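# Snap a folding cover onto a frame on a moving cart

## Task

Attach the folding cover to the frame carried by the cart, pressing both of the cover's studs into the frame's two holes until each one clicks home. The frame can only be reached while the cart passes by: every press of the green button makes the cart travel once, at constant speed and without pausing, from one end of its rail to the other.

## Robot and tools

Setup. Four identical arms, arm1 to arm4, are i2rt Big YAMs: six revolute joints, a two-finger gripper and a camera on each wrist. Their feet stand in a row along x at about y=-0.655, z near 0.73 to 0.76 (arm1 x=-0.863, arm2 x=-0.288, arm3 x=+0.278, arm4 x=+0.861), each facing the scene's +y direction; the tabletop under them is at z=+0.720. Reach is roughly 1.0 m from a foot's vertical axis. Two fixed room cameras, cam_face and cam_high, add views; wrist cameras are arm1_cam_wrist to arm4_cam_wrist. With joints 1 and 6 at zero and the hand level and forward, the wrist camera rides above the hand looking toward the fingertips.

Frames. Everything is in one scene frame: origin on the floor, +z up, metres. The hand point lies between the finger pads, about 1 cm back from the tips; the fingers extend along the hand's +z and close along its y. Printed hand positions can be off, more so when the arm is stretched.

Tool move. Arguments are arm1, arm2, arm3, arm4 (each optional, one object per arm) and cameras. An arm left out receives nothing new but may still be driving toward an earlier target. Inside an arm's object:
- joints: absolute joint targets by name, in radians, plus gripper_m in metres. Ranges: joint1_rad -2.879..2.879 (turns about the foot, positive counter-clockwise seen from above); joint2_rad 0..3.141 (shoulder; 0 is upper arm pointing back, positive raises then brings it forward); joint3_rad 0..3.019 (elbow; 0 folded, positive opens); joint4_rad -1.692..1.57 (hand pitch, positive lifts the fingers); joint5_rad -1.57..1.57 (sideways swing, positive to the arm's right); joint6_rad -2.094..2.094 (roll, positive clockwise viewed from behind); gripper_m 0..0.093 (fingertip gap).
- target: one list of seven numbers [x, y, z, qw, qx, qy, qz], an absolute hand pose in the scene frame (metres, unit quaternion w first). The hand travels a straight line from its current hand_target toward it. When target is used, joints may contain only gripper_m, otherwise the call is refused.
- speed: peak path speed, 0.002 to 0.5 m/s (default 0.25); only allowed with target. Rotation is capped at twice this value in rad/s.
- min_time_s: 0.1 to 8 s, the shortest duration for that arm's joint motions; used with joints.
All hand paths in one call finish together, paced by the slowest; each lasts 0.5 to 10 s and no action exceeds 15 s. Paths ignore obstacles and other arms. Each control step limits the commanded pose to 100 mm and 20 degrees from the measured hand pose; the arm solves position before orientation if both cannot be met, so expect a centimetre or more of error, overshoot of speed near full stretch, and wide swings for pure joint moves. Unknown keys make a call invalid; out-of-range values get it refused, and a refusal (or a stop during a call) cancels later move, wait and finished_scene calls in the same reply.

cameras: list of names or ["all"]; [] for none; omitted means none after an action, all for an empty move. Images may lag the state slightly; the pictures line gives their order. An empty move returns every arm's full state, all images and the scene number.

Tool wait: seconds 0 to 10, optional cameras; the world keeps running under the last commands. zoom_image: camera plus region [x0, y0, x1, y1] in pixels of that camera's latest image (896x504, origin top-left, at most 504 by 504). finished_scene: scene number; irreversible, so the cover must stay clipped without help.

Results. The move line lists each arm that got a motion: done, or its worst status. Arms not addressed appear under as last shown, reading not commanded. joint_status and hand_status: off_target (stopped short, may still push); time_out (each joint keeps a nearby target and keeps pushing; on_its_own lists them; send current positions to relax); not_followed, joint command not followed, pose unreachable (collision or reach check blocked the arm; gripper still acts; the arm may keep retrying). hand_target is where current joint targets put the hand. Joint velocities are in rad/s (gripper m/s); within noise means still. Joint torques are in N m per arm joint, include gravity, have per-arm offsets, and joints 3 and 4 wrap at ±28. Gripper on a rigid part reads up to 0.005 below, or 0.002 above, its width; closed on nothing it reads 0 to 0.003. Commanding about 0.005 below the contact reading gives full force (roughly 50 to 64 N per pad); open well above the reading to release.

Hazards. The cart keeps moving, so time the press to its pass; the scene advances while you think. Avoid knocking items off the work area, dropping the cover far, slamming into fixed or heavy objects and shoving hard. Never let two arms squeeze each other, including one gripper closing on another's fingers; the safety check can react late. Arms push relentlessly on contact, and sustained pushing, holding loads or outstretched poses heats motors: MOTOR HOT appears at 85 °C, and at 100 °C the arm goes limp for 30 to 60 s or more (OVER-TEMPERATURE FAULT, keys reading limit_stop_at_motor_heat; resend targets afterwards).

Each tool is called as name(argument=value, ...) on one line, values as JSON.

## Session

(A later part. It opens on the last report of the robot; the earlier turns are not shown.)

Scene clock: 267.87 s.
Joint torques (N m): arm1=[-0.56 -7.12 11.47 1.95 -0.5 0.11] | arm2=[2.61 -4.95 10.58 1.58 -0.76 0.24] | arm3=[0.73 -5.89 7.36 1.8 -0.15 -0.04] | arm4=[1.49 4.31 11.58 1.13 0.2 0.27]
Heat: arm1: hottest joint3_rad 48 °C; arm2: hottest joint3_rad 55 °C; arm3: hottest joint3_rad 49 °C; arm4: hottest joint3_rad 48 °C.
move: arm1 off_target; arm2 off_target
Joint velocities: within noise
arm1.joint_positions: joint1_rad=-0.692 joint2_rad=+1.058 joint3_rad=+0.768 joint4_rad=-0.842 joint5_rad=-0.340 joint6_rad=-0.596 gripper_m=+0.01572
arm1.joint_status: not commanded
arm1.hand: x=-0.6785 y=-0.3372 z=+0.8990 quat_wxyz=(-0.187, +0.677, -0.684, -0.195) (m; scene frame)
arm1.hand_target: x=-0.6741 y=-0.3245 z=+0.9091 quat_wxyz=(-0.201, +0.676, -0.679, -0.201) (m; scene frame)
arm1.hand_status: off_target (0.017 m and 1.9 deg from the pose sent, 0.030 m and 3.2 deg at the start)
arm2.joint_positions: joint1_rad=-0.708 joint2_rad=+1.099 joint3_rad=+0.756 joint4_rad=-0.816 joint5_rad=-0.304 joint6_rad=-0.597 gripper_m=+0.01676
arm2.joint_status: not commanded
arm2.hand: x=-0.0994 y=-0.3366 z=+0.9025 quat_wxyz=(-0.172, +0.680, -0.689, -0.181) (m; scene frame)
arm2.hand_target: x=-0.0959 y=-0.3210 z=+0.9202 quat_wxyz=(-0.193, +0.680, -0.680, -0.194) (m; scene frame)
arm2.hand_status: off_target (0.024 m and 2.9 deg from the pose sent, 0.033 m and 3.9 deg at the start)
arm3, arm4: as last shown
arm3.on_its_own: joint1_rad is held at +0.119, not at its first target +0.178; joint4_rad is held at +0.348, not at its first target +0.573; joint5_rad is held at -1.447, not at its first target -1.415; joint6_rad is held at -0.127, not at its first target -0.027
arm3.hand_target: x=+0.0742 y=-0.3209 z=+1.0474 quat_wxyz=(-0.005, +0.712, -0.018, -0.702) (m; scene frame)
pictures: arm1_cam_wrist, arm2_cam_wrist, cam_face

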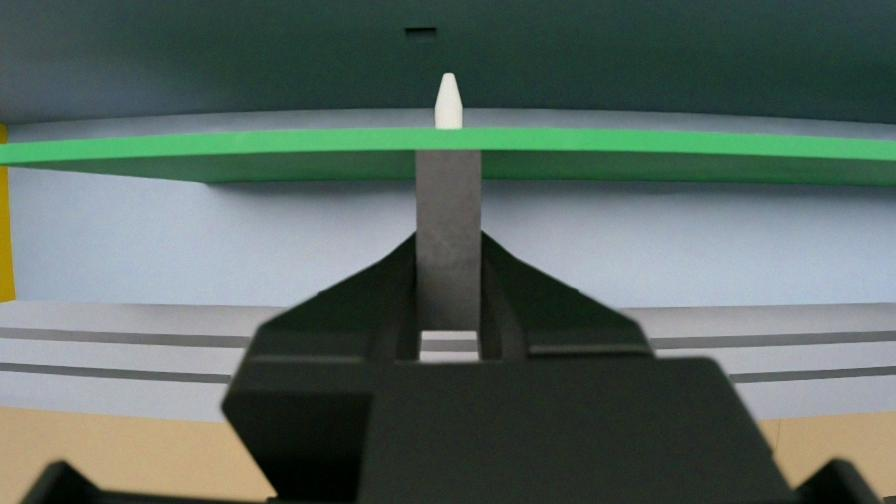

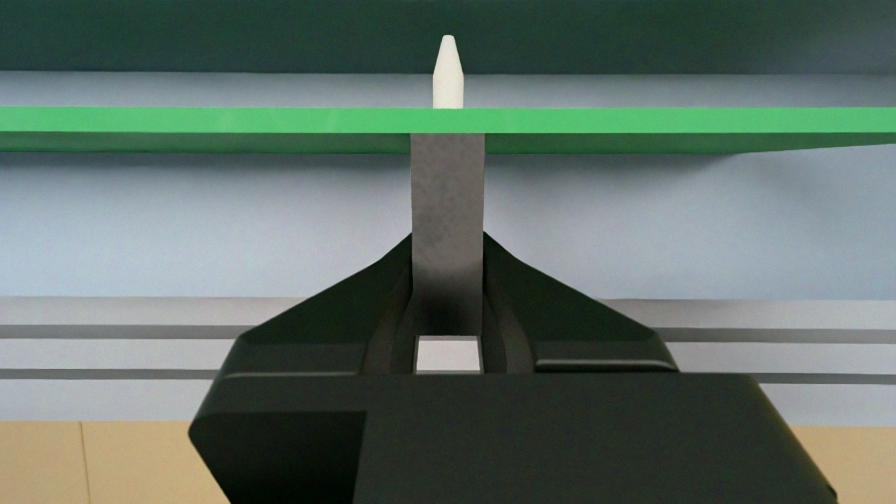

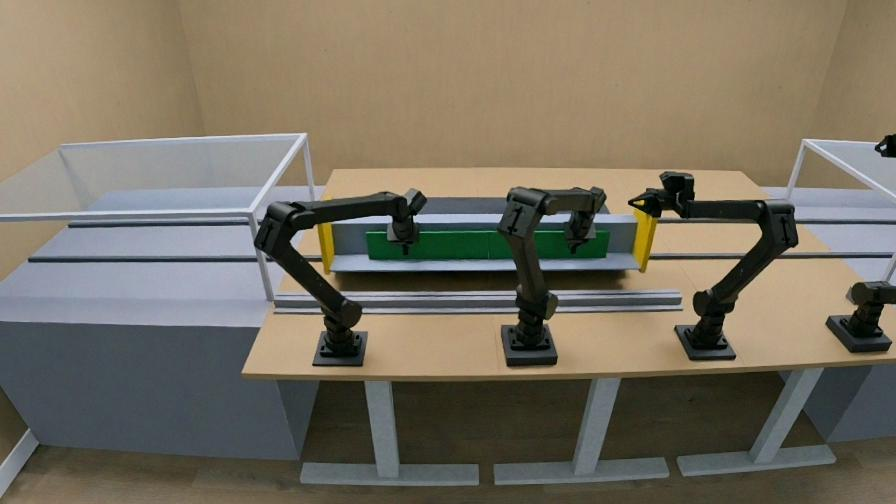

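move(arm1={"target":[-0.653,-0.315,0.909,0.2008,-0.678,0.678,0.2008],"speed":0.012}, arm2={"target":[-0.0755,-0.311,0.918,0.193,-0.680,0.680,0.193],"speed":0.012}, cameras=["arm1_cam_wrist","arm2_cam_wrist"])

zoom_image(camera="arm1_cam_wrist", region=[350, 0, 550, 150])

zoom_image(camera="arm2_cam_wrist", region=[350, 0, 550, 150])

Scene clock: 272.63 s.
Joint torques (N m): arm1=[-2.08 -5.66 13.07 1.88 -0.46 -0.04] | arm2=[0.56 -3.78 11.93 1.37 -0.78 -0.03] | arm3=[0.62 -4.95 7.47 1.63 -0.17 -0.13] | arm4=[1.55 4.19 11.69 0.92 0.24 0.22]
Heat: arm1: hottest joint3_rad 49 °C; arm2: hottest joint3_rad 55 °C; arm3: hottest joint3_rad 48 °C; arm4: hottest joint3_rad 48 °C.
move: arm1 off_target; arm2 off_target
Joint velocities: within noise
arm1.joint_positions: joint1_rad=-0.709 joint2_rad=+1.098 joint3_rad=+0.793 joint4_rad=-0.832 joint5_rad=-0.355 joint6_rad=-0.611 gripper_m=+0.01572
arm1.joint_status: not commanded
arm1.hand: x=-0.6679 y=-0.3301 z=+0.8983 quat_wxyz=(-0.185, +0.677, -0.684, -0.199) (m; scene frame)
arm1.hand_target: x=-0.6536 y=-0.3159 z=+0.9088 quat_wxyz=(-0.201, +0.679, -0.677, -0.201) (m; scene frame)
arm1.hand_status: off_target (0.024 m and 1.9 deg from the pose sent, 0.035 m and 1.9 deg at the start)
arm2.joint_positions: joint1_rad=-0.726 joint2_rad=+1.134 joint3_rad=+0.777 joint4_rad=-0.804 joint5_rad=-0.316 joint6_rad=-0.612 gripper_m=+0.01676
arm2.joint_status: not commanded
arm2.hand: x=-0.0883 y=-0.3306 z=+0.9015 quat_wxyz=(-0.173, +0.679, -0.689, -0.184) (m; scene frame)
arm2.hand_target: x=-0.0757 y=-0.3122 z=+0.9182 quat_wxyz=(-0.194, +0.680, -0.680, -0.192) (m; scene frame)
arm2.hand_status: off_target (0.029 m and 2.7 deg from the pose sent, 0.038 m and 2.9 deg at the start)
arm3.joint_positions: joint1_rad=+0.120 joint2_rad=+1.135 joint3_rad=+0.640 joint4_rad=+0.332 joint5_rad=-1.440 joint6_rad=-0.140 gripper_m=+0.00024
arm3.joint_status: not commanded
arm3.on_its_own: joint1_rad is held at +0.119, not at its first target +0.178; joint4_rad is held at +0.348, not at its first target +0.573; joint5_rad is held at -1.447, not at its first target -1.415; joint6_rad is held at -0.127, not at its first target -0.027
arm3.hand: x=+0.0743 y=-0.3230 z=+1.0466 quat_wxyz=(-0.006, +0.713, -0.018, -0.701) (m; scene frame)
arm3.hand_target: x=+0.0742 y=-0.3211 z=+1.0470 quat_wxyz=(-0.007, +0.712, -0.017, -0.702) (m; scene frame)
arm3.hand_status: not commanded
arm4: as last shown
pictures: arm1_cam_wrist, arm2_cam_wrist

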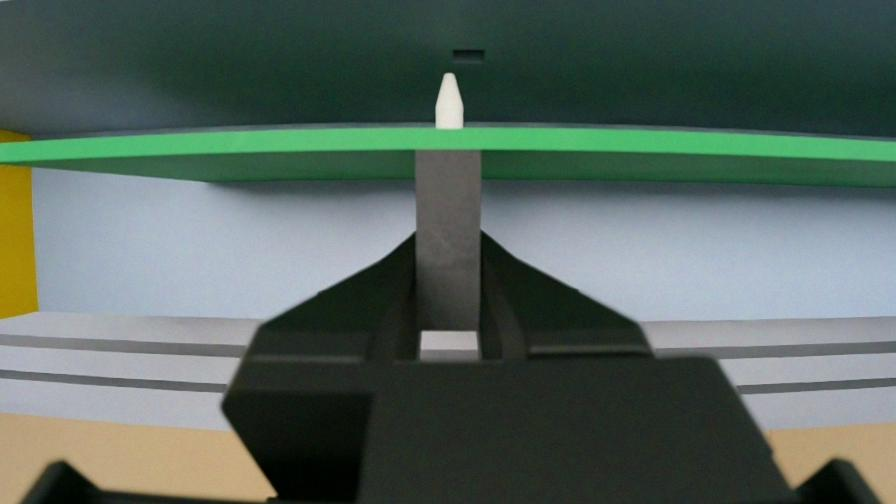

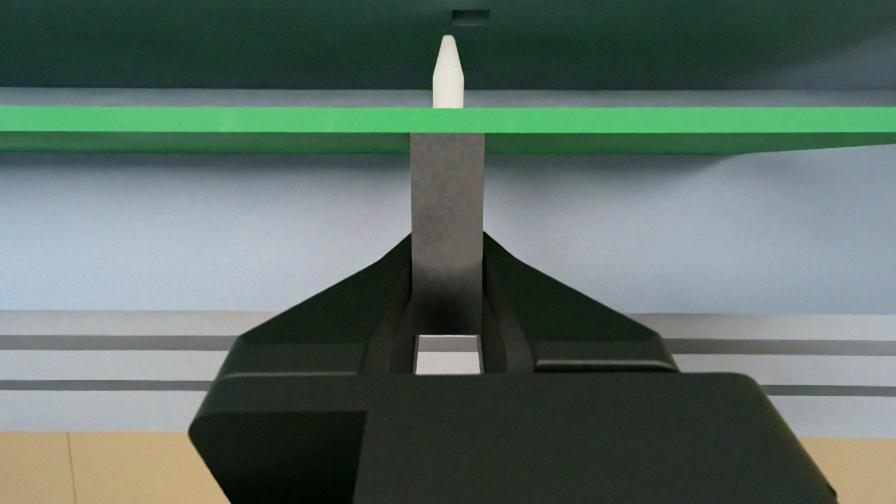

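Scaled by 2.520.

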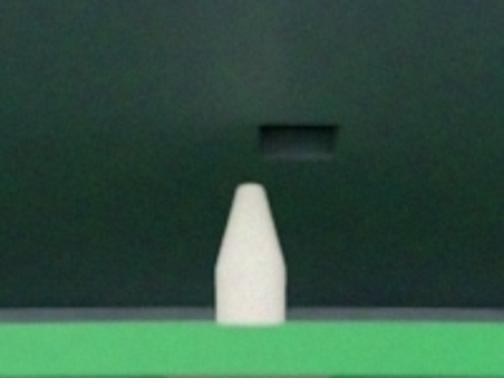

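Scaled by 2.520.

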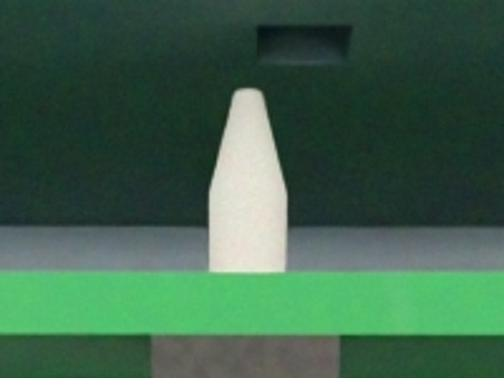

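move(arm1={"target":[-0.612,-0.311,0.909,0.2008,-0.678,0.678,0.2008],"speed":0.018}, arm2={"target":[-0.0315,-0.307,0.918,0.193,-0.680,0.680,0.193],"speed":0.018}, cameras=["arm1_cam_wrist","arm2_cam_wrist"])

zoom_image(camera="arm1_cam_wrist", region=[350, 0, 550, 150])

zoom_image(camera="arm2_cam_wrist", region=[350, 0, 550, 150])

Scene clock: 276.67 s.
Joint torques (N m): arm1=[-3.37 -6.77 13.89 1.1 -0.16 -0.12] | arm2=[-1.32 -5.77 12.9 0.47 -0.52 -0.13] | arm3=[0.15 -5.01 7.46 1.81 -0.21 -0.1] | arm4=[2.08 3.78 11.84 0.98 0.21 0.26]
Heat: arm1: hottest joint3_rad 49 °C; arm2: hottest joint3_rad 55 °C; arm3: hottest joint3_rad 48 °C; arm4: hottest joint3_rad 48 °C.
move: arm1 off_target; arm2 off_target
Joint velocities: within noise
arm1.joint_positions: joint1_rad=-0.770 joint2_rad=+1.182 joint3_rad=+0.854 joint4_rad=-0.832 joint5_rad=-0.398 joint6_rad=-0.679 gripper_m=+0.01572
arm1.joint_status: not commanded
arm1.hand: x=-0.6378 y=-0.3215 z=+0.8983 quat_wxyz=(-0.185, +0.680, -0.679, -0.207) (m; scene frame)
arm1.hand_target: x=-0.6153 y=-0.3107 z=+0.9093 quat_wxyz=(-0.200, +0.678, -0.678, -0.202) (m; scene frame)
arm1.hand_status: off_target (0.030 m and 2.0 deg from the pose sent, 0.060 m and 1.9 deg at the start)
arm2.joint_positions: joint1_rad=-0.785 joint2_rad=+1.223 joint3_rad=+0.843 joint4_rad=-0.800 joint5_rad=-0.362 joint6_rad=-0.678 gripper_m=+0.01676
arm2.joint_status: not commanded
arm2.hand: x=-0.0582 y=-0.3191 z=+0.9009 quat_wxyz=(-0.173, +0.683, -0.683, -0.194) (m; scene frame)
arm2.hand_target: x=-0.0354 y=-0.3069 z=+0.9178 quat_wxyz=(-0.192, +0.680, -0.680, -0.195) (m; scene frame)
arm2.hand_status: off_target (0.034 m and 2.3 deg from the pose sent, 0.064 m and 2.7 deg at the start)
arm3, arm4: as last shown
arm3.on_its_own: joint1_rad is held at +0.119, not at its first target +0.178; joint4_rad is held at +0.348, not at its first target +0.573; joint5_rad is held at -1.447, not at its first target -1.415; joint6_rad is held at -0.127, not at its first target -0.027
pictures: arm1_cam_wrist, arm2_cam_wrist

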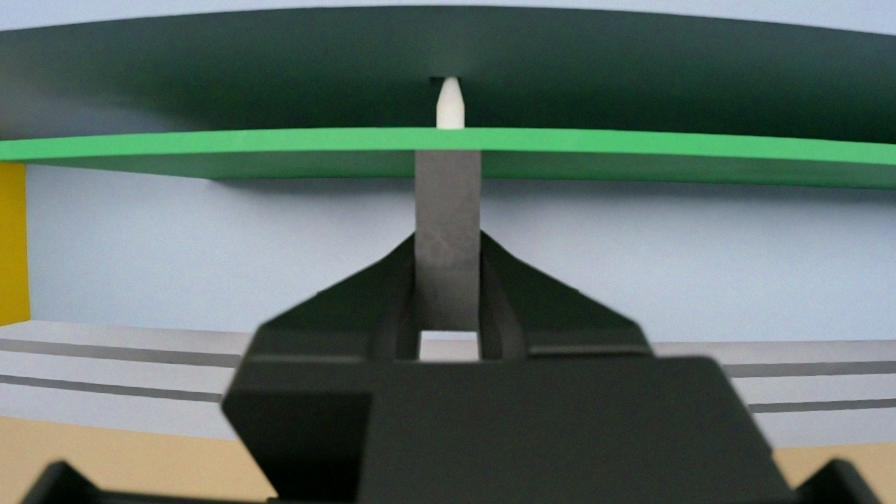

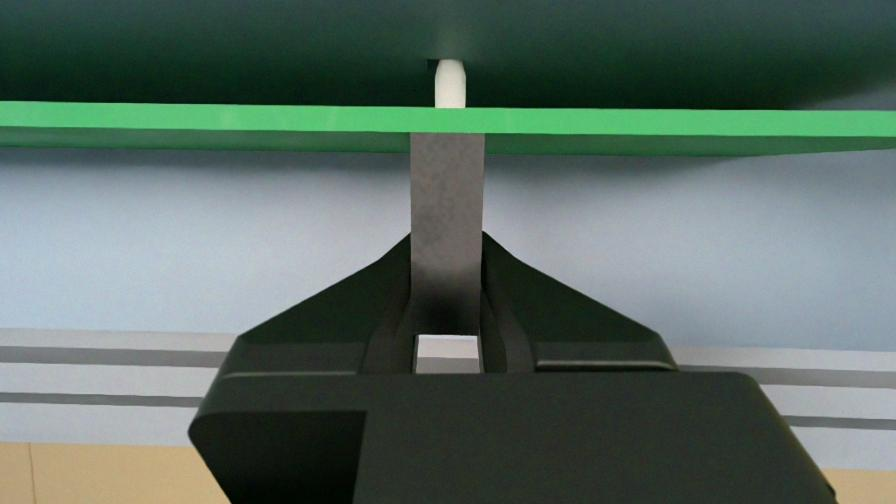

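Scaled by 2.520.

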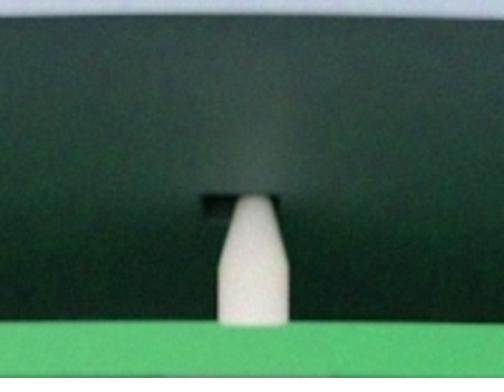

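Scaled by 2.520.

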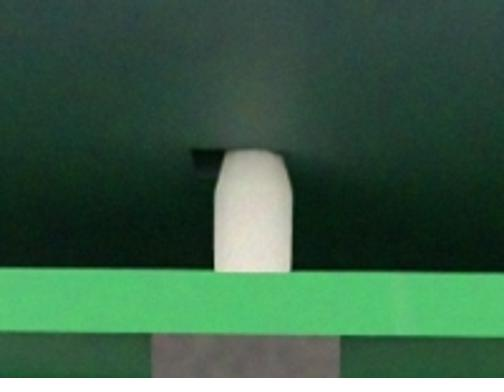

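move(arm1={"target":[-0.598,-0.262,0.910,0.2008,-0.678,0.678,0.2008],"speed":0.016}, arm2={"target":[-0.020,-0.260,0.918,0.193,-0.680,0.680,0.193],"speed":0.016}, cameras=["arm1_cam_wrist","arm2_cam_wrist"])

zoom_image(camera="arm1_cam_wrist", region=[350, 0, 550, 150])

zoom_image(camera="arm2_cam_wrist", region=[350, 0, 550, 150])

Scene clock: 281.67 s.
Joint torques (N m): arm1=[0.56 -6.71 14.32 3.34 -0.89 0.21] | arm2=[4.01 -4.48 13.19 2.37 -0.96 0.32] | arm3=[0.5 -4.48 7.42 1.62 -0.18 -0.06] | arm4=[2.43 3.9 11.67 0.88 0.21 0.24]
Heat: arm1: hottest joint3_rad 50 °C; arm2: hottest joint3_rad 56 °C; arm3: hottest joint3_rad 48 °C; arm4: hottest joint3_rad 48 °C.
move: arm1 off_target; arm2 off_target
Joint velocities: within noise
arm1.joint_positions: joint1_rad=-0.761 joint2_rad=+1.277 joint3_rad=+0.951 joint4_rad=-0.854 joint5_rad=-0.355 joint6_rad=-0.666 gripper_m=+0.01572
arm1.joint_status: not commanded
arm1.hand: x=-0.6133 y=-0.3001 z=+0.9003 quat_wxyz=(-0.175, +0.678, -0.688, -0.188) (m; scene frame)
arm1.hand_target: x=-0.5975 y=-0.2672 z=+0.9099 quat_wxyz=(-0.201, +0.677, -0.679, -0.199) (m; scene frame)
arm1.hand_status: off_target (0.042 m and 3.5 deg from the pose sent, 0.073 m and 2.0 deg at the start)
arm2.joint_positions: joint1_rad=-0.786 joint2_rad=+1.304 joint3_rad=+0.932 joint4_rad=-0.824 joint5_rad=-0.324 joint6_rad=-0.674 gripper_m=+0.01676
arm2.joint_status: not commanded
arm2.hand: x=-0.0331 y=-0.3023 z=+0.9038 quat_wxyz=(-0.166, +0.680, -0.692, -0.176) (m; scene frame)
arm2.hand_target: x=-0.0196 y=-0.2653 z=+0.9189 quat_wxyz=(-0.195, +0.680, -0.680, -0.192) (m; scene frame)
arm2.hand_status: off_target (0.047 m and 3.9 deg from the pose sent, 0.072 m and 2.3 deg at the start)
arm3, arm4: as last shown
arm3.on_its_own: joint1_rad is held at +0.119, not at its first target +0.178; joint4_rad is held at +0.348, not at its first target +0.573; joint5_rad is held at -1.447, not at its first target -1.415; joint6_rad is held at -0.127, not at its first target -0.027
pictures: arm1_cam_wrist, arm2_cam_wrist

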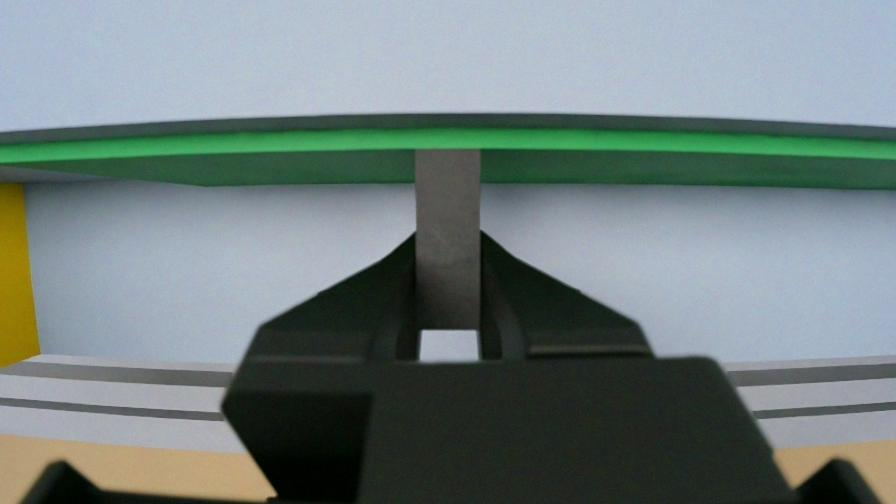

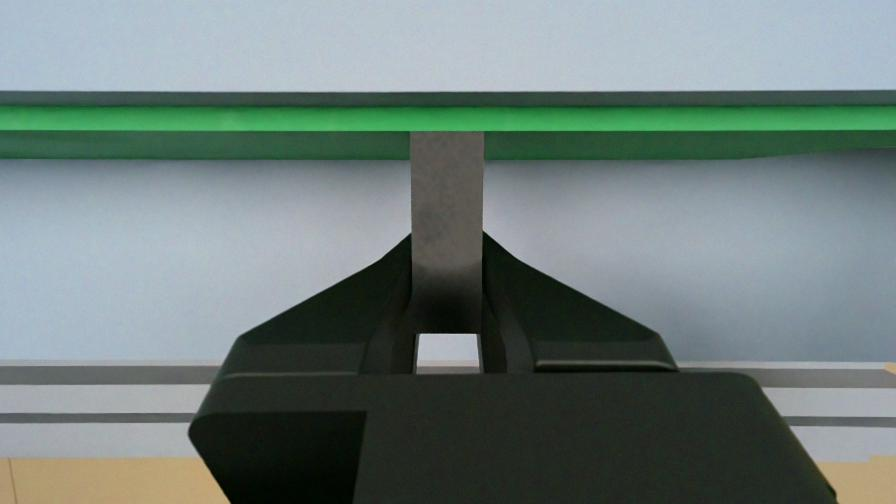

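Scaled by 2.520.

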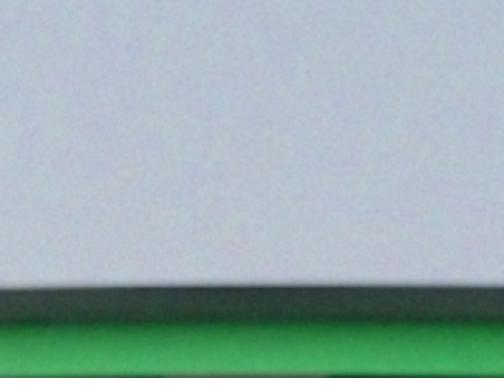

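Scaled by 2.520.

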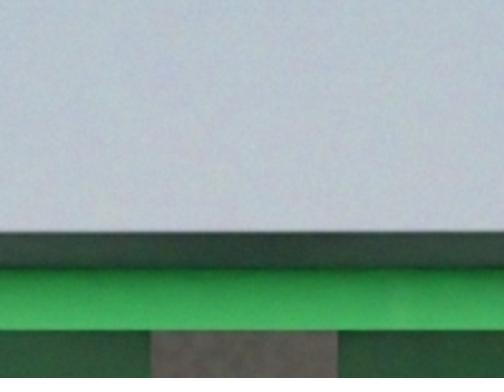

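move(arm1={"target":[-0.572,-0.235,0.912,0.2008,-0.678,0.678,0.2008],"speed":0.02}, arm2={"target":[0.007,-0.233,0.922,0.193,-0.680,0.680,0.193],"speed":0.02}, cameras=["arm1_cam_wrist","arm2_cam_wrist","arm3_cam_wrist","cam_face"])

Scene clock: 284.63 s.
Joint torques (N m): arm1=[1.67 -4.78 17.77 4.36 -1.4 0.38] | arm2=[6.01 -3.25 15.51 3.19 -1.43 0.54] | arm3=[1.03 -6.36 7.56 1.89 -0.24 -0.1] | arm4=[2.14 4.66 11.77 1.25 0.18 0.26]
Heat: arm1: hottest joint3_rad 51 °C; arm2: hottest joint3_rad 57 °C; arm3: hottest joint3_rad 47 °C; arm4: hottest joint3_rad 48 °C.
move: arm1 off_target; arm2 off_target
Joint velocities: within noise
arm1.joint_positions: joint1_rad=-0.784 joint2_rad=+1.319 joint3_rad=+0.999 joint4_rad=-0.888 joint5_rad=-0.349 joint6_rad=-0.688 gripper_m=+0.01572
arm1.joint_status: not commanded
arm1.hand: x=-0.5970 y=-0.2990 z=+0.9012 quat_wxyz=(-0.166, +0.678, -0.693, -0.180) (m; scene frame)
arm1.hand_target: x=-0.5779 y=-0.2433 z=+0.9141 quat_wxyz=(-0.201, +0.679, -0.677, -0.202) (m; scene frame)
arm1.hand_status: off_target (0.070 m and 4.9 deg from the pose sent, 0.078 m and 3.5 deg at the start)
arm2.joint_positions: joint1_rad=-0.809 joint2_rad=+1.350 joint3_rad=+0.986 joint4_rad=-0.869 joint5_rad=-0.318 joint6_rad=-0.697 gripper_m=+0.01676
arm2.joint_status: not commanded
arm2.hand: x=-0.0170 y=-0.3014 z=+0.9041 quat_wxyz=(-0.153, +0.681, -0.697, -0.168) (m; scene frame)
arm2.hand_target: x=+0.0005 y=-0.2417 z=+0.9244 quat_wxyz=(-0.192, +0.681, -0.680, -0.195) (m; scene frame)
arm2.hand_status: off_target (0.075 m and 5.8 deg from the pose sent, 0.082 m and 3.9 deg at the start)
arm3, arm4: as last shown
arm3.on_its_own: joint1_rad is held at +0.119, not at its first target +0.178; joint4_rad is held at +0.348, not at its first target +0.573; joint5_rad is held at -1.447, not at its first target -1.415; joint6_rad is held at -0.127, not at its first target -0.027
pictures: arm1_cam_wrist, arm2_cam_wrist, arm3_cam_wrist, cam_face

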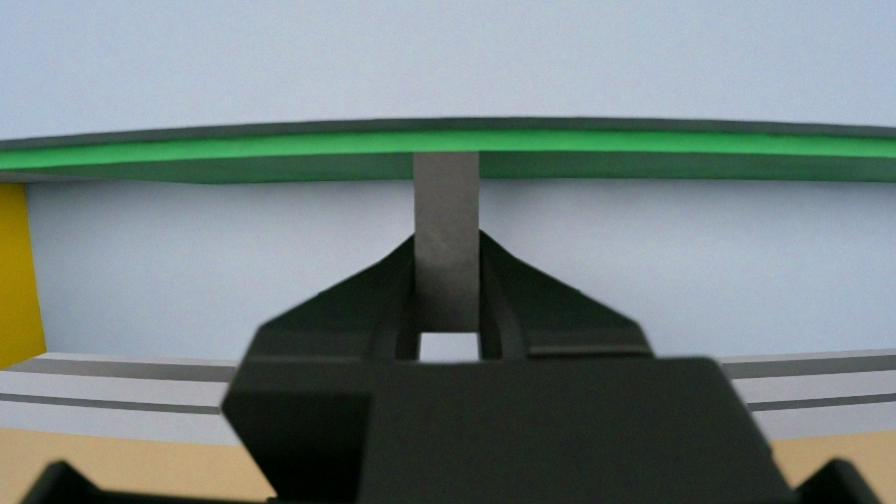

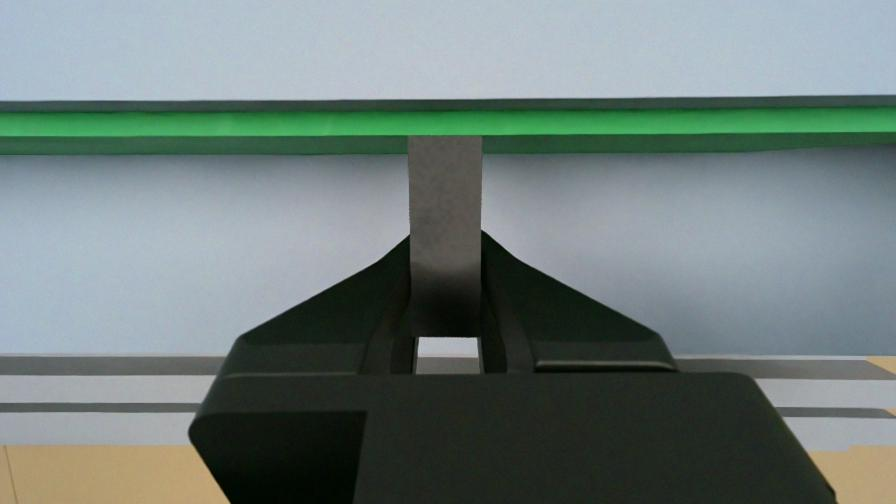

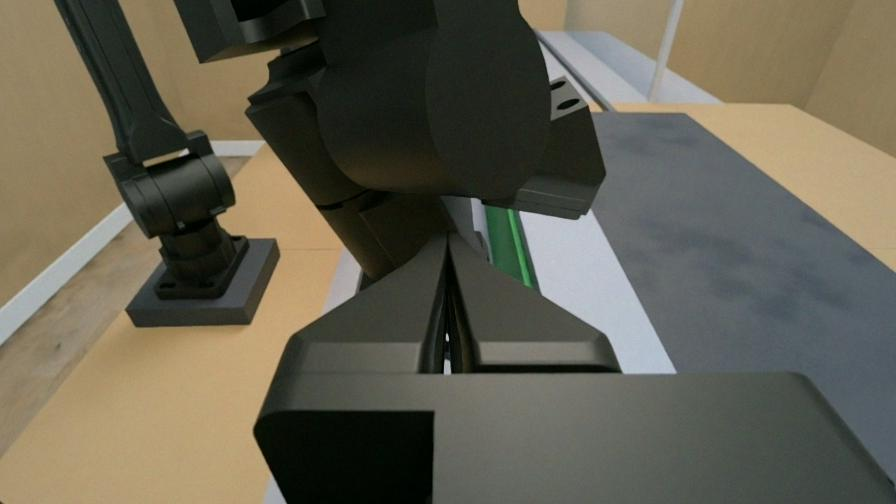

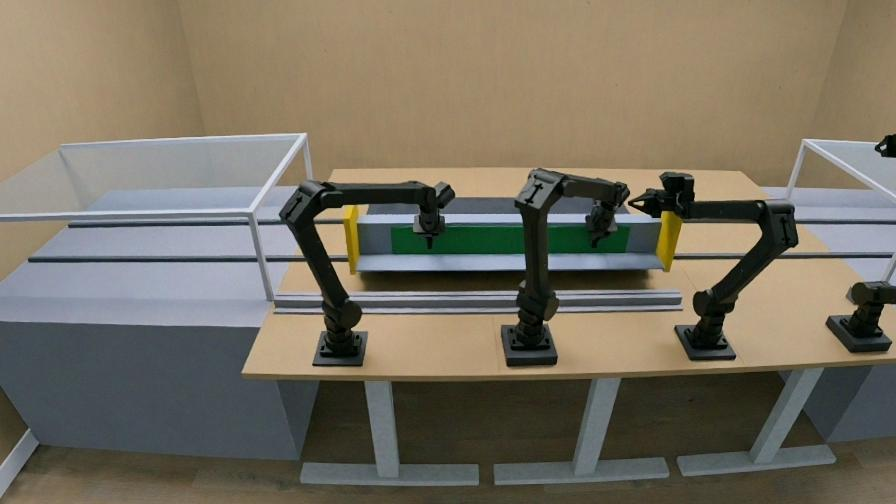

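move(arm1={"target":[-0.560,-0.310,0.912,0.193,-0.680,0.680,0.193],"speed":0.04}, arm2={"target":[0.020,-0.310,0.922,0.183,-0.683,0.683,0.183],"speed":0.04}, cameras=["arm1_cam_wrist","arm2_cam_wrist"])

Scene clock: 287.43 s.
Joint torques (N m): arm1=[-3.37 -11.93 11.7 0.75 -0.35 -0.22] | arm2=[4.66 -7.88 12.56 1.91 -1.67 0.33] | arm3=[0.32 -5.19 7.35 1.76 -0.22 -0.19] | arm4=[2.61 4.19 11.66 0.87 0.2 0.26]
Heat: arm1: hottest joint3_rad 52 °C; arm2: hottest joint3_rad 57 °C; arm3: hottest joint3_rad 47 °C; arm4: hottest joint3_rad 48 °C.
move: arm1 off_target; arm2 not_followed
Joint velocities: within noise
arm1.joint_positions: joint1_rad=-0.839 joint2_rad=+1.336 joint3_rad=+1.005 joint4_rad=-0.877 joint5_rad=-0.412 joint6_rad=-0.754 gripper_m=+0.01572
arm1.joint_status: not commanded
arm1.hand: x=-0.5819 y=-0.3042 z=+0.9015 quat_wxyz=(-0.176, +0.682, -0.681, -0.200) (m; scene frame)
arm1.hand_target: x=-0.5632 y=-0.3075 z=+0.9118 quat_wxyz=(-0.192, +0.680, -0.680, -0.195) (m; scene frame)
arm1.hand_status: off_target (0.025 m and 2.1 deg from the pose sent, 0.040 m and 3.7 deg at the start)
arm2.joint_positions: joint1_rad=-0.838 joint2_rad=+1.369 joint3_rad=+1.001 joint4_rad=-0.859 joint5_rad=-0.325 joint6_rad=-0.728 gripper_m=+0.01676
arm2.joint_status: not commanded
arm2.on_its_own: joint1_rad is held at -0.808, not at its first target -0.761; joint6_rad is held at -0.699, not at its first target -0.650
arm2.hand: x=-0.0020 y=-0.3029 z=+0.9039 quat_wxyz=(-0.160, +0.681, -0.695, -0.167) (m; scene frame)
arm2.hand_target: x=+0.0048 y=-0.2673 z=+0.9247 quat_wxyz=(-0.189, +0.682, -0.680, -0.191) (m; scene frame)
arm2.hand_status: not_followed (0.029 m and 3.4 deg from the pose sent, 0.042 m and 4.2 deg at the start)
arm3.joint_positions: joint1_rad=+0.120 joint2_rad=+1.135 joint3_rad=+0.640 joint4_rad=+0.332 joint5_rad=-1.440 joint6_rad=-0.140 gripper_m=+0.00024
arm3.joint_status: not commanded
arm3.on_its_own: joint1_rad is held at +0.119, not at its first target +0.178; joint4_rad is held at +0.348, not at its first target +0.573; joint5_rad is held at -1.447, not at its first target -1.415; joint6_rad is held at -0.127, not at its first target -0.027
arm3.hand: x=+0.0743 y=-0.3230 z=+1.0466 quat_wxyz=(-0.006, +0.713, -0.018, -0.701) (m; scene frame)
arm3.hand_target: x=+0.0742 y=-0.3211 z=+1.0470 quat_wxyz=(-0.007, +0.712, -0.017, -0.702) (m; scene frame)
arm3.hand_status: not commanded
arm4: as last shown
pictures: arm1_cam_wrist, arm2_cam_wrist
pose unreachable (arm2 arm): on one or more control steps of this call this arm could not follow its commanded pose, so it was not sent that pose on those steps. On the call's last step it was still not sent that pose. It may still have moved: this result reports where it is.
cause: moving toward the commanded pose would bring a part of the arm too close to another arm (this arm's wrist (the part past joint 4) and the arm3 arm's fingers, at the place that arm is still heading or pushing toward).

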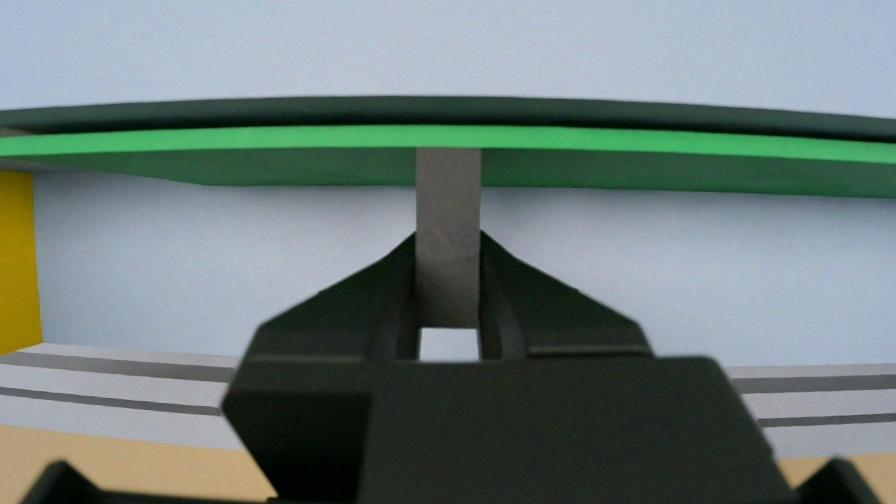

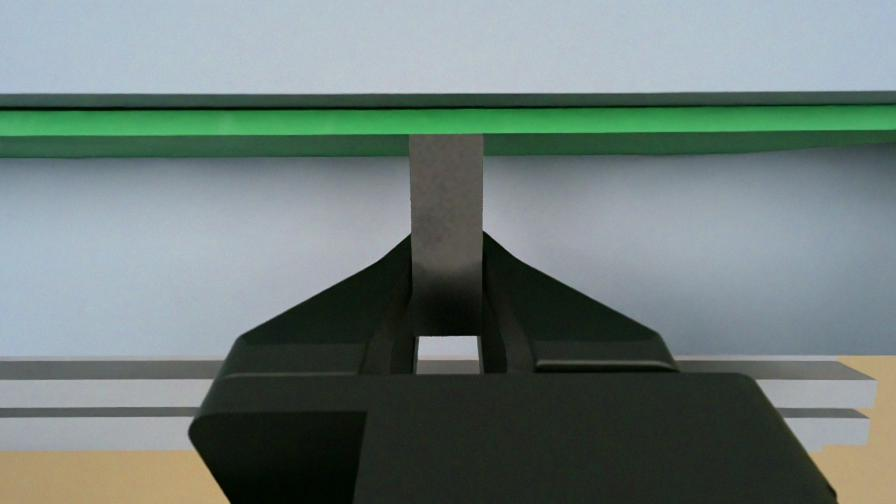

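move(arm3={"joints":{"joint1_rad":-0.3},"min_time_s":1.5}, arm1={"target":[-0.545,-0.255,0.912,0.193,-0.680,0.680,0.193],"speed":0.05}, arm2={"target":[0.028,-0.250,0.922,0.183,-0.683,0.683,0.183],"speed":0.05}, cameras=[])

move(arm1={"target":[-0.528,-0.225,0.914,0.193,-0.680,0.680,0.193],"speed":0.02}, arm2={"target":[0.050,-0.215,0.924,0.183,-0.683,0.683,0.183],"speed":0.02}, cameras=["arm1_cam_wrist","arm2_cam_wrist"])

Scene clock: 291.30 s.
Joint torques (N m): arm1=[1.26 -9.35 15.36 2.89 -0.95 0.29] | arm2=[5.13 -6.89 14.22 2.14 -1.42 0.55] | arm3=[-6.65 -4.84 7.56 1.68 0.16 -0.06] | arm4=[2.55 3.96 11.75 0.99 0.21 0.24]
Heat: arm1: hottest joint3_rad 53 °C; arm2: hottest joint3_rad 58 °C; arm3: hottest joint3_rad 47 °C; arm4: hottest joint3_rad 48 °C.
move: arm1 off_target; arm2 off_target; arm3 time_out
Joint velocities: within noise
arm1.joint_positions: joint1_rad=-0.847 joint2_rad=+1.389 joint3_rad=+1.068 joint4_rad=-0.909 joint5_rad=-0.371 joint6_rad=-0.754 gripper_m=+0.01572
arm1.joint_status: not commanded
arm1.hand: x=-0.5616 y=-0.2995 z=+0.9009 quat_wxyz=(-0.166, +0.679, -0.692, -0.180) (m; scene frame)
arm1.hand_target: x=-0.5453 y=-0.2610 z=+0.9125 quat_wxyz=(-0.194, +0.680, -0.681, -0.192) (m; scene frame)
arm1.hand_status: off_target (0.049 m and 3.7 deg from the pose sent, 0.062 m and 2.1 deg at the start)
arm2.joint_positions: joint1_rad=-0.866 joint2_rad=+1.416 joint3_rad=+1.055 joint4_rad=-0.889 joint5_rad=-0.321 joint6_rad=-0.754 gripper_m=+0.01676
arm2.joint_status: not commanded
arm2.hand: x=+0.0185 y=-0.3020 z=+0.9038 quat_wxyz=(-0.153, +0.681, -0.698, -0.161) (m; scene frame)
arm2.hand_target: x=+0.0241 y=-0.2545 z=+0.9229 quat_wxyz=(-0.182, +0.684, -0.682, -0.184) (m; scene frame)
arm2.hand_status: off_target (0.056 m and 4.6 deg from the pose sent, 0.063 m and 3.4 deg at the start)
arm3.joint_positions: joint1_rad=-0.196 joint2_rad=+1.135 joint3_rad=+0.640 joint4_rad=+0.333 joint5_rad=-1.458 joint6_rad=-0.137 gripper_m=+0.00023
arm3.joint_status: joint1_rad time_out (moved -0.316 of -0.420)
arm3.on_its_own: joint1_rad reads -0.196 and still pushes toward -0.300 since a time_out; joint4_rad is held at +0.348, not at its first target +0.573; joint5_rad is held at -1.447, not at its first target -1.415; joint6_rad is held at -0.127, not at its first target -0.027
arm3.hand: x=+0.1881 y=-0.2787 z=+1.0469 quat_wxyz=(-0.109, +0.700, -0.124, -0.694) (m; scene frame)
arm3.hand_target: x=+0.2258 y=-0.2684 z=+1.0468 quat_wxyz=(-0.145, +0.693, -0.160, -0.688) (m; scene frame)
arm3.hand_status: not commanded
arm4: as last shown
pictures: none
led back after a hold (arm2 arm): the arm was led back toward your command in small steps, so it may still be short of it.
pose unreachable (arm2 arm): on one or more control steps of this call this arm could not follow its commanded pose, so it was not sent that pose on those steps. It may still have moved: this result reports where it is.
cause: moving toward the commanded pose would bring a part of the arm too close to another arm (this arm's wrist (the part past joint 4) and the arm3 arm's fingers, at the place that arm is still heading or pushing toward).
No camera images: "cameras" was empty.

not run: a stop came earlier in this reply.

move(arm3={"joints":{"joint1_rad":-0.14,"joint2_rad":0.7},"min_time_s":1.2}, arm1={"target":[-0.528,-0.230,0.914,0.193,-0.680,0.680,0.193],"speed":0.03}, arm2={"target":[0.050,-0.220,0.924,0.183,-0.683,0.683,0.183],"speed":0.03}, cameras=["arm1_cam_wrist","arm2_cam_wrist"])

Scene clock: 293.67 s.
Joint torques (N m): arm1=[2.67 -7.53 17.78 3.97 -1.87 0.46] | arm2=[7.12 -5.19 16.4 3.18 -2.07 0.73] | arm3=[1.26 0.32 8.57 1.73 0.16 -0.04] | arm4=[2.08 3.84 11.58 1.02 0.24 0.25]
Heat: arm1: hottest joint3_rad 53 °C; arm2: hottest joint3_rad 59 °C; arm3: hottest joint3_rad 47 °C; arm4: hottest joint3_rad 48 °C.
move: arm1 off_target; arm2 off_target; arm3 done
Joint velocities: within noise
arm1.joint_positions: joint1_rad=-0.856 joint2_rad=+1.425 joint3_rad=+1.114 joint4_rad=-0.944 joint5_rad=-0.349 joint6_rad=-0.763 gripper_m=+0.01572
arm1.joint_status: not commanded
arm1.hand: x=-0.5487 y=-0.2984 z=+0.9015 quat_wxyz=(-0.156, +0.679, -0.698, -0.169) (m; scene frame)
arm1.hand_target: x=-0.5346 y=-0.2379 z=+0.9160 quat_wxyz=(-0.192, +0.681, -0.680, -0.194) (m; scene frame)
arm1.hand_status: off_target (0.073 m and 5.5 deg from the pose sent, 0.078 m and 3.7 deg at the start)
arm2.joint_positions: joint1_rad=-0.877 joint2_rad=+1.458 joint3_rad=+1.109 joint4_rad=-0.938 joint5_rad=-0.304 joint6_rad=-0.766 gripper_m=+0.01676
arm2.joint_status: not commanded
arm2.hand: x=+0.0311 y=-0.3011 z=+0.9038 quat_wxyz=(-0.137, +0.681, -0.703, -0.151) (m; scene frame)
arm2.hand_target: x=+0.0410 y=-0.2300 z=+0.9267 quat_wxyz=(-0.181, +0.684, -0.682, -0.186) (m; scene frame)
arm2.hand_status: off_target (0.086 m and 6.8 deg from the pose sent, 0.090 m and 4.6 deg at the start)
arm3.joint_positions: joint1_rad=-0.158 joint2_rad=+0.702 joint3_rad=+0.634 joint4_rad=+0.333 joint5_rad=-1.449 joint6_rad=-0.142 gripper_m=+0.00022
arm3.joint_status: all done
arm3.on_its_own: joint4_rad is held at +0.348, not at its first target +0.573; joint5_rad is held at -1.447, not at its first target -1.415; joint6_rad is held at -0.127, not at its first target -0.027
arm3.hand: x=+0.1559 y=-0.3839 z=+1.1663 quat_wxyz=(-0.249, +0.693, +0.038, -0.676) (m; scene frame)
arm3.hand_target: x=+0.1533 y=-0.3860 z=+1.1723 quat_wxyz=(-0.253, +0.691, +0.047, -0.676) (m; scene frame)
arm3.hand_status: not commanded
arm4.joint_positions: joint1_rad=-0.009 joint2_rad=+0.566 joint3_rad=+1.323 joint4_rad=-1.189 joint5_rad=-0.013 joint6_rad=-0.007 gripper_m=+0.00041
arm4.joint_status: not commanded
arm4.hand: x=+0.8541 y=-0.4082 z=+1.3094 quat_wxyz=(-0.383, +0.600, -0.590, -0.381) (m; scene frame)
arm4.hand_target: x=+0.8527 y=-0.4116 z=+1.3186 quat_wxyz=(-0.384, +0.598, -0.588, -0.385) (m; scene frame)
arm4.hand_status: not commanded
pictures: arm1_cam_wrist, arm2_cam_wrist

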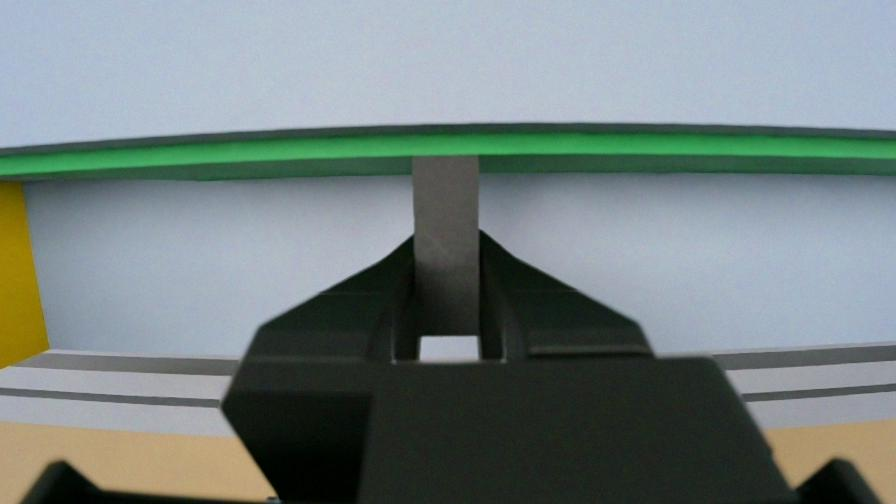

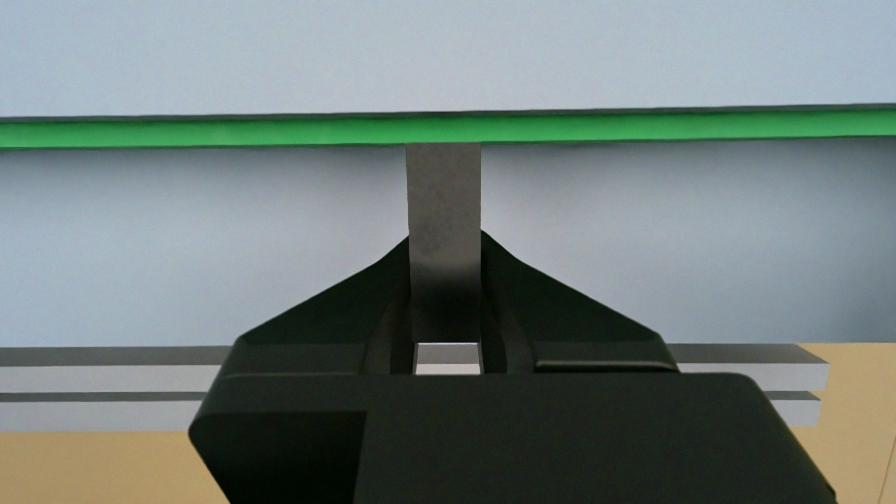

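move(arm1={"target":[-0.518,-0.290,0.908,0.170,-0.686,0.686,0.170],"speed":0.05}, arm2={"target":[0.061,-0.290,0.914,0.155,-0.690,0.690,0.155],"speed":0.05}, arm3={"joints":{"joint1_rad":0.0,"joint2_rad":0.58,"joint3_rad":1.2,"joint4_rad":0.0,"joint5_rad":-0.5},"min_time_s":1.5}, cameras=[])

move(arm1={"joints":{"gripper_m":0.06}}, arm2={"joints":{"gripper_m":0.06}}, cameras=["arm1_cam_wrist","arm2_cam_wrist"])

Scene clock: 296.33 s.
Joint torques (N m): arm1=[-2.02 -11.75 13.22 0.92 -0.5 -0.12] | arm2=[0.91 -10.7 11.9 0.18 -0.69 -0.01] | arm3=[0.67 2.2 9.26 0.69 0.21 -0.05] | arm4=[2.08 3.37 11.54 0.8 0.27 0.25]
Heat: arm1: hottest joint3_rad 54 °C; arm2: hottest joint3_rad 59 °C; arm3: hottest joint3_rad 47 °C; arm4: hottest joint3_rad 48 °C.
move: arm1 off_target; arm2 off_target; arm3 done
Joint velocities: within noise
arm1.joint_positions: joint1_rad=-0.884 joint2_rad=+1.449 joint3_rad=+1.137 joint4_rad=-0.947 joint5_rad=-0.365 joint6_rad=-0.804 gripper_m=+0.01572
arm1.joint_status: not commanded
arm1.hand: x=-0.5346 y=-0.3002 z=+0.9010 quat_wxyz=(-0.160, +0.683, -0.692, -0.171) (m; scene frame)
arm1.hand_target: x=-0.5185 y=-0.2900 z=+0.9080 quat_wxyz=(-0.171, +0.686, -0.686, -0.171) (m; scene frame)
arm1.hand_status: off_target (0.021 m and 1.4 deg from the pose sent, 0.033 m and 2.3 deg at the start)
arm2.joint_positions: joint1_rad=-0.904 joint2_rad=+1.479 joint3_rad=+1.130 joint4_rad=-0.938 joint5_rad=-0.313 joint6_rad=-0.809 gripper_m=+0.01676
arm2.joint_status: not commanded
arm2.hand: x=+0.0460 y=-0.3036 z=+0.9035 quat_wxyz=(-0.143, +0.686, -0.697, -0.151) (m; scene frame)
arm2.hand_target: x=+0.0608 y=-0.2902 z=+0.9140 quat_wxyz=(-0.156, +0.689, -0.691, -0.155) (m; scene frame)
arm2.hand_status: off_target (0.023 m and 1.8 deg from the pose sent, 0.033 m and 2.8 deg at the start)
arm3.joint_positions: joint1_rad=-0.009 joint2_rad=+0.570 joint3_rad=+1.166 joint4_rad=+0.010 joint5_rad=-0.502 joint6_rad=-0.142 gripper_m=+0.00022
arm3.joint_status: all done
arm3.on_its_own: joint6_rad is held at -0.127, not at its first target -0.027
arm3.hand: x=+0.2065 y=-0.4170 z=+1.4756 quat_wxyz=(-0.584, +0.479, -0.136, -0.642) (m; scene frame)
arm3.hand_target: x=+0.2044 y=-0.4275 z=+1.4909 quat_wxyz=(-0.584, +0.472, -0.129, -0.648) (m; scene frame)
arm3.hand_status: not commanded
arm4: as last shown
pictures: none
No camera images: "cameras" was empty.

Scene clock: 297.03 s.
Joint torques (N m): arm1=[-1.9 -14.15 12.83 0.88 -0.43 -0.11] | arm2=[0.91 -11.63 11.86 0.14 -0.41 -0.11] | arm3=[1.79 2.2 8.99 0.75 0.27 -0.07] | arm4=[2.02 4.6 11.97 0.94 0.23 0.26]
Heat: arm1: hottest joint3_rad 54 °C; arm2: hottest joint3_rad 59 °C; arm3: hottest joint3_rad 47 °C; arm4: hottest joint3_rad 48 °C.
move: arm1 done; arm2 done
Joint velocities: within noise
arm1.joint_positions: joint1_rad=-0.884 joint2_rad=+1.468 joint3_rad=+1.138 joint4_rad=-0.947 joint5_rad=-0.368 joint6_rad=-0.804 gripper_m=+0.05982
arm1.joint_status: all done
arm1.hand: x=-0.5340 y=-0.2991 z=+0.8934 quat_wxyz=(-0.151, +0.683, -0.693, -0.173) (m; scene frame)
arm1.hand_target: x=-0.5192 y=-0.2899 z=+0.9069 quat_wxyz=(-0.170, +0.686, -0.686, -0.171) (m; scene frame)
arm1.hand_status: not commanded
arm2.joint_positions: joint1_rad=-0.904 joint2_rad=+1.500 joint3_rad=+1.132 joint4_rad=-0.938 joint5_rad=-0.322 joint6_rad=-0.806 gripper_m=+0.05985
arm2.joint_status: all done
arm2.hand: x=+0.0455 y=-0.3019 z=+0.8947 quat_wxyz=(-0.133, +0.685, -0.699, -0.156) (m; scene frame)
arm2.hand_target: x=+0.0606 y=-0.2896 z=+0.9141 quat_wxyz=(-0.156, +0.688, -0.691, -0.156) (m; scene frame)
arm2.hand_status: not commanded
arm3, arm4: as last shown
arm3.on_its_own: joint6_rad is held at -0.127, not at its first target -0.027
pictures: arm1_cam_wrist, arm2_cam_wrist

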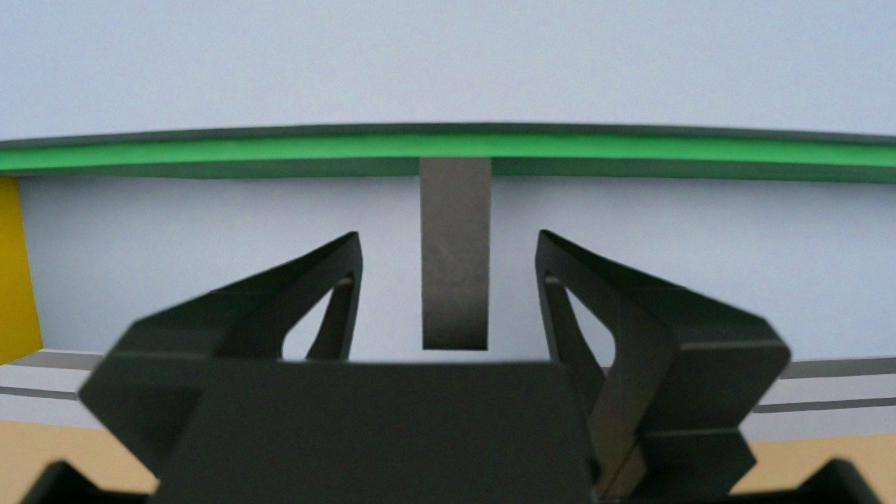

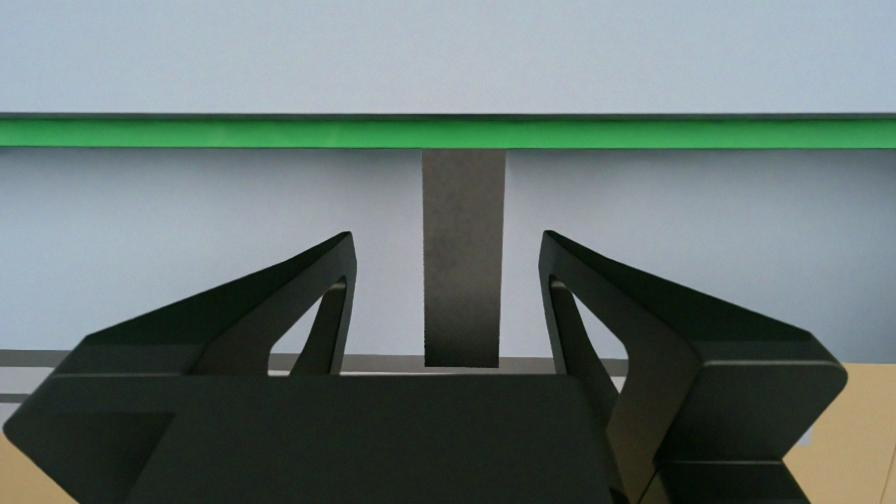

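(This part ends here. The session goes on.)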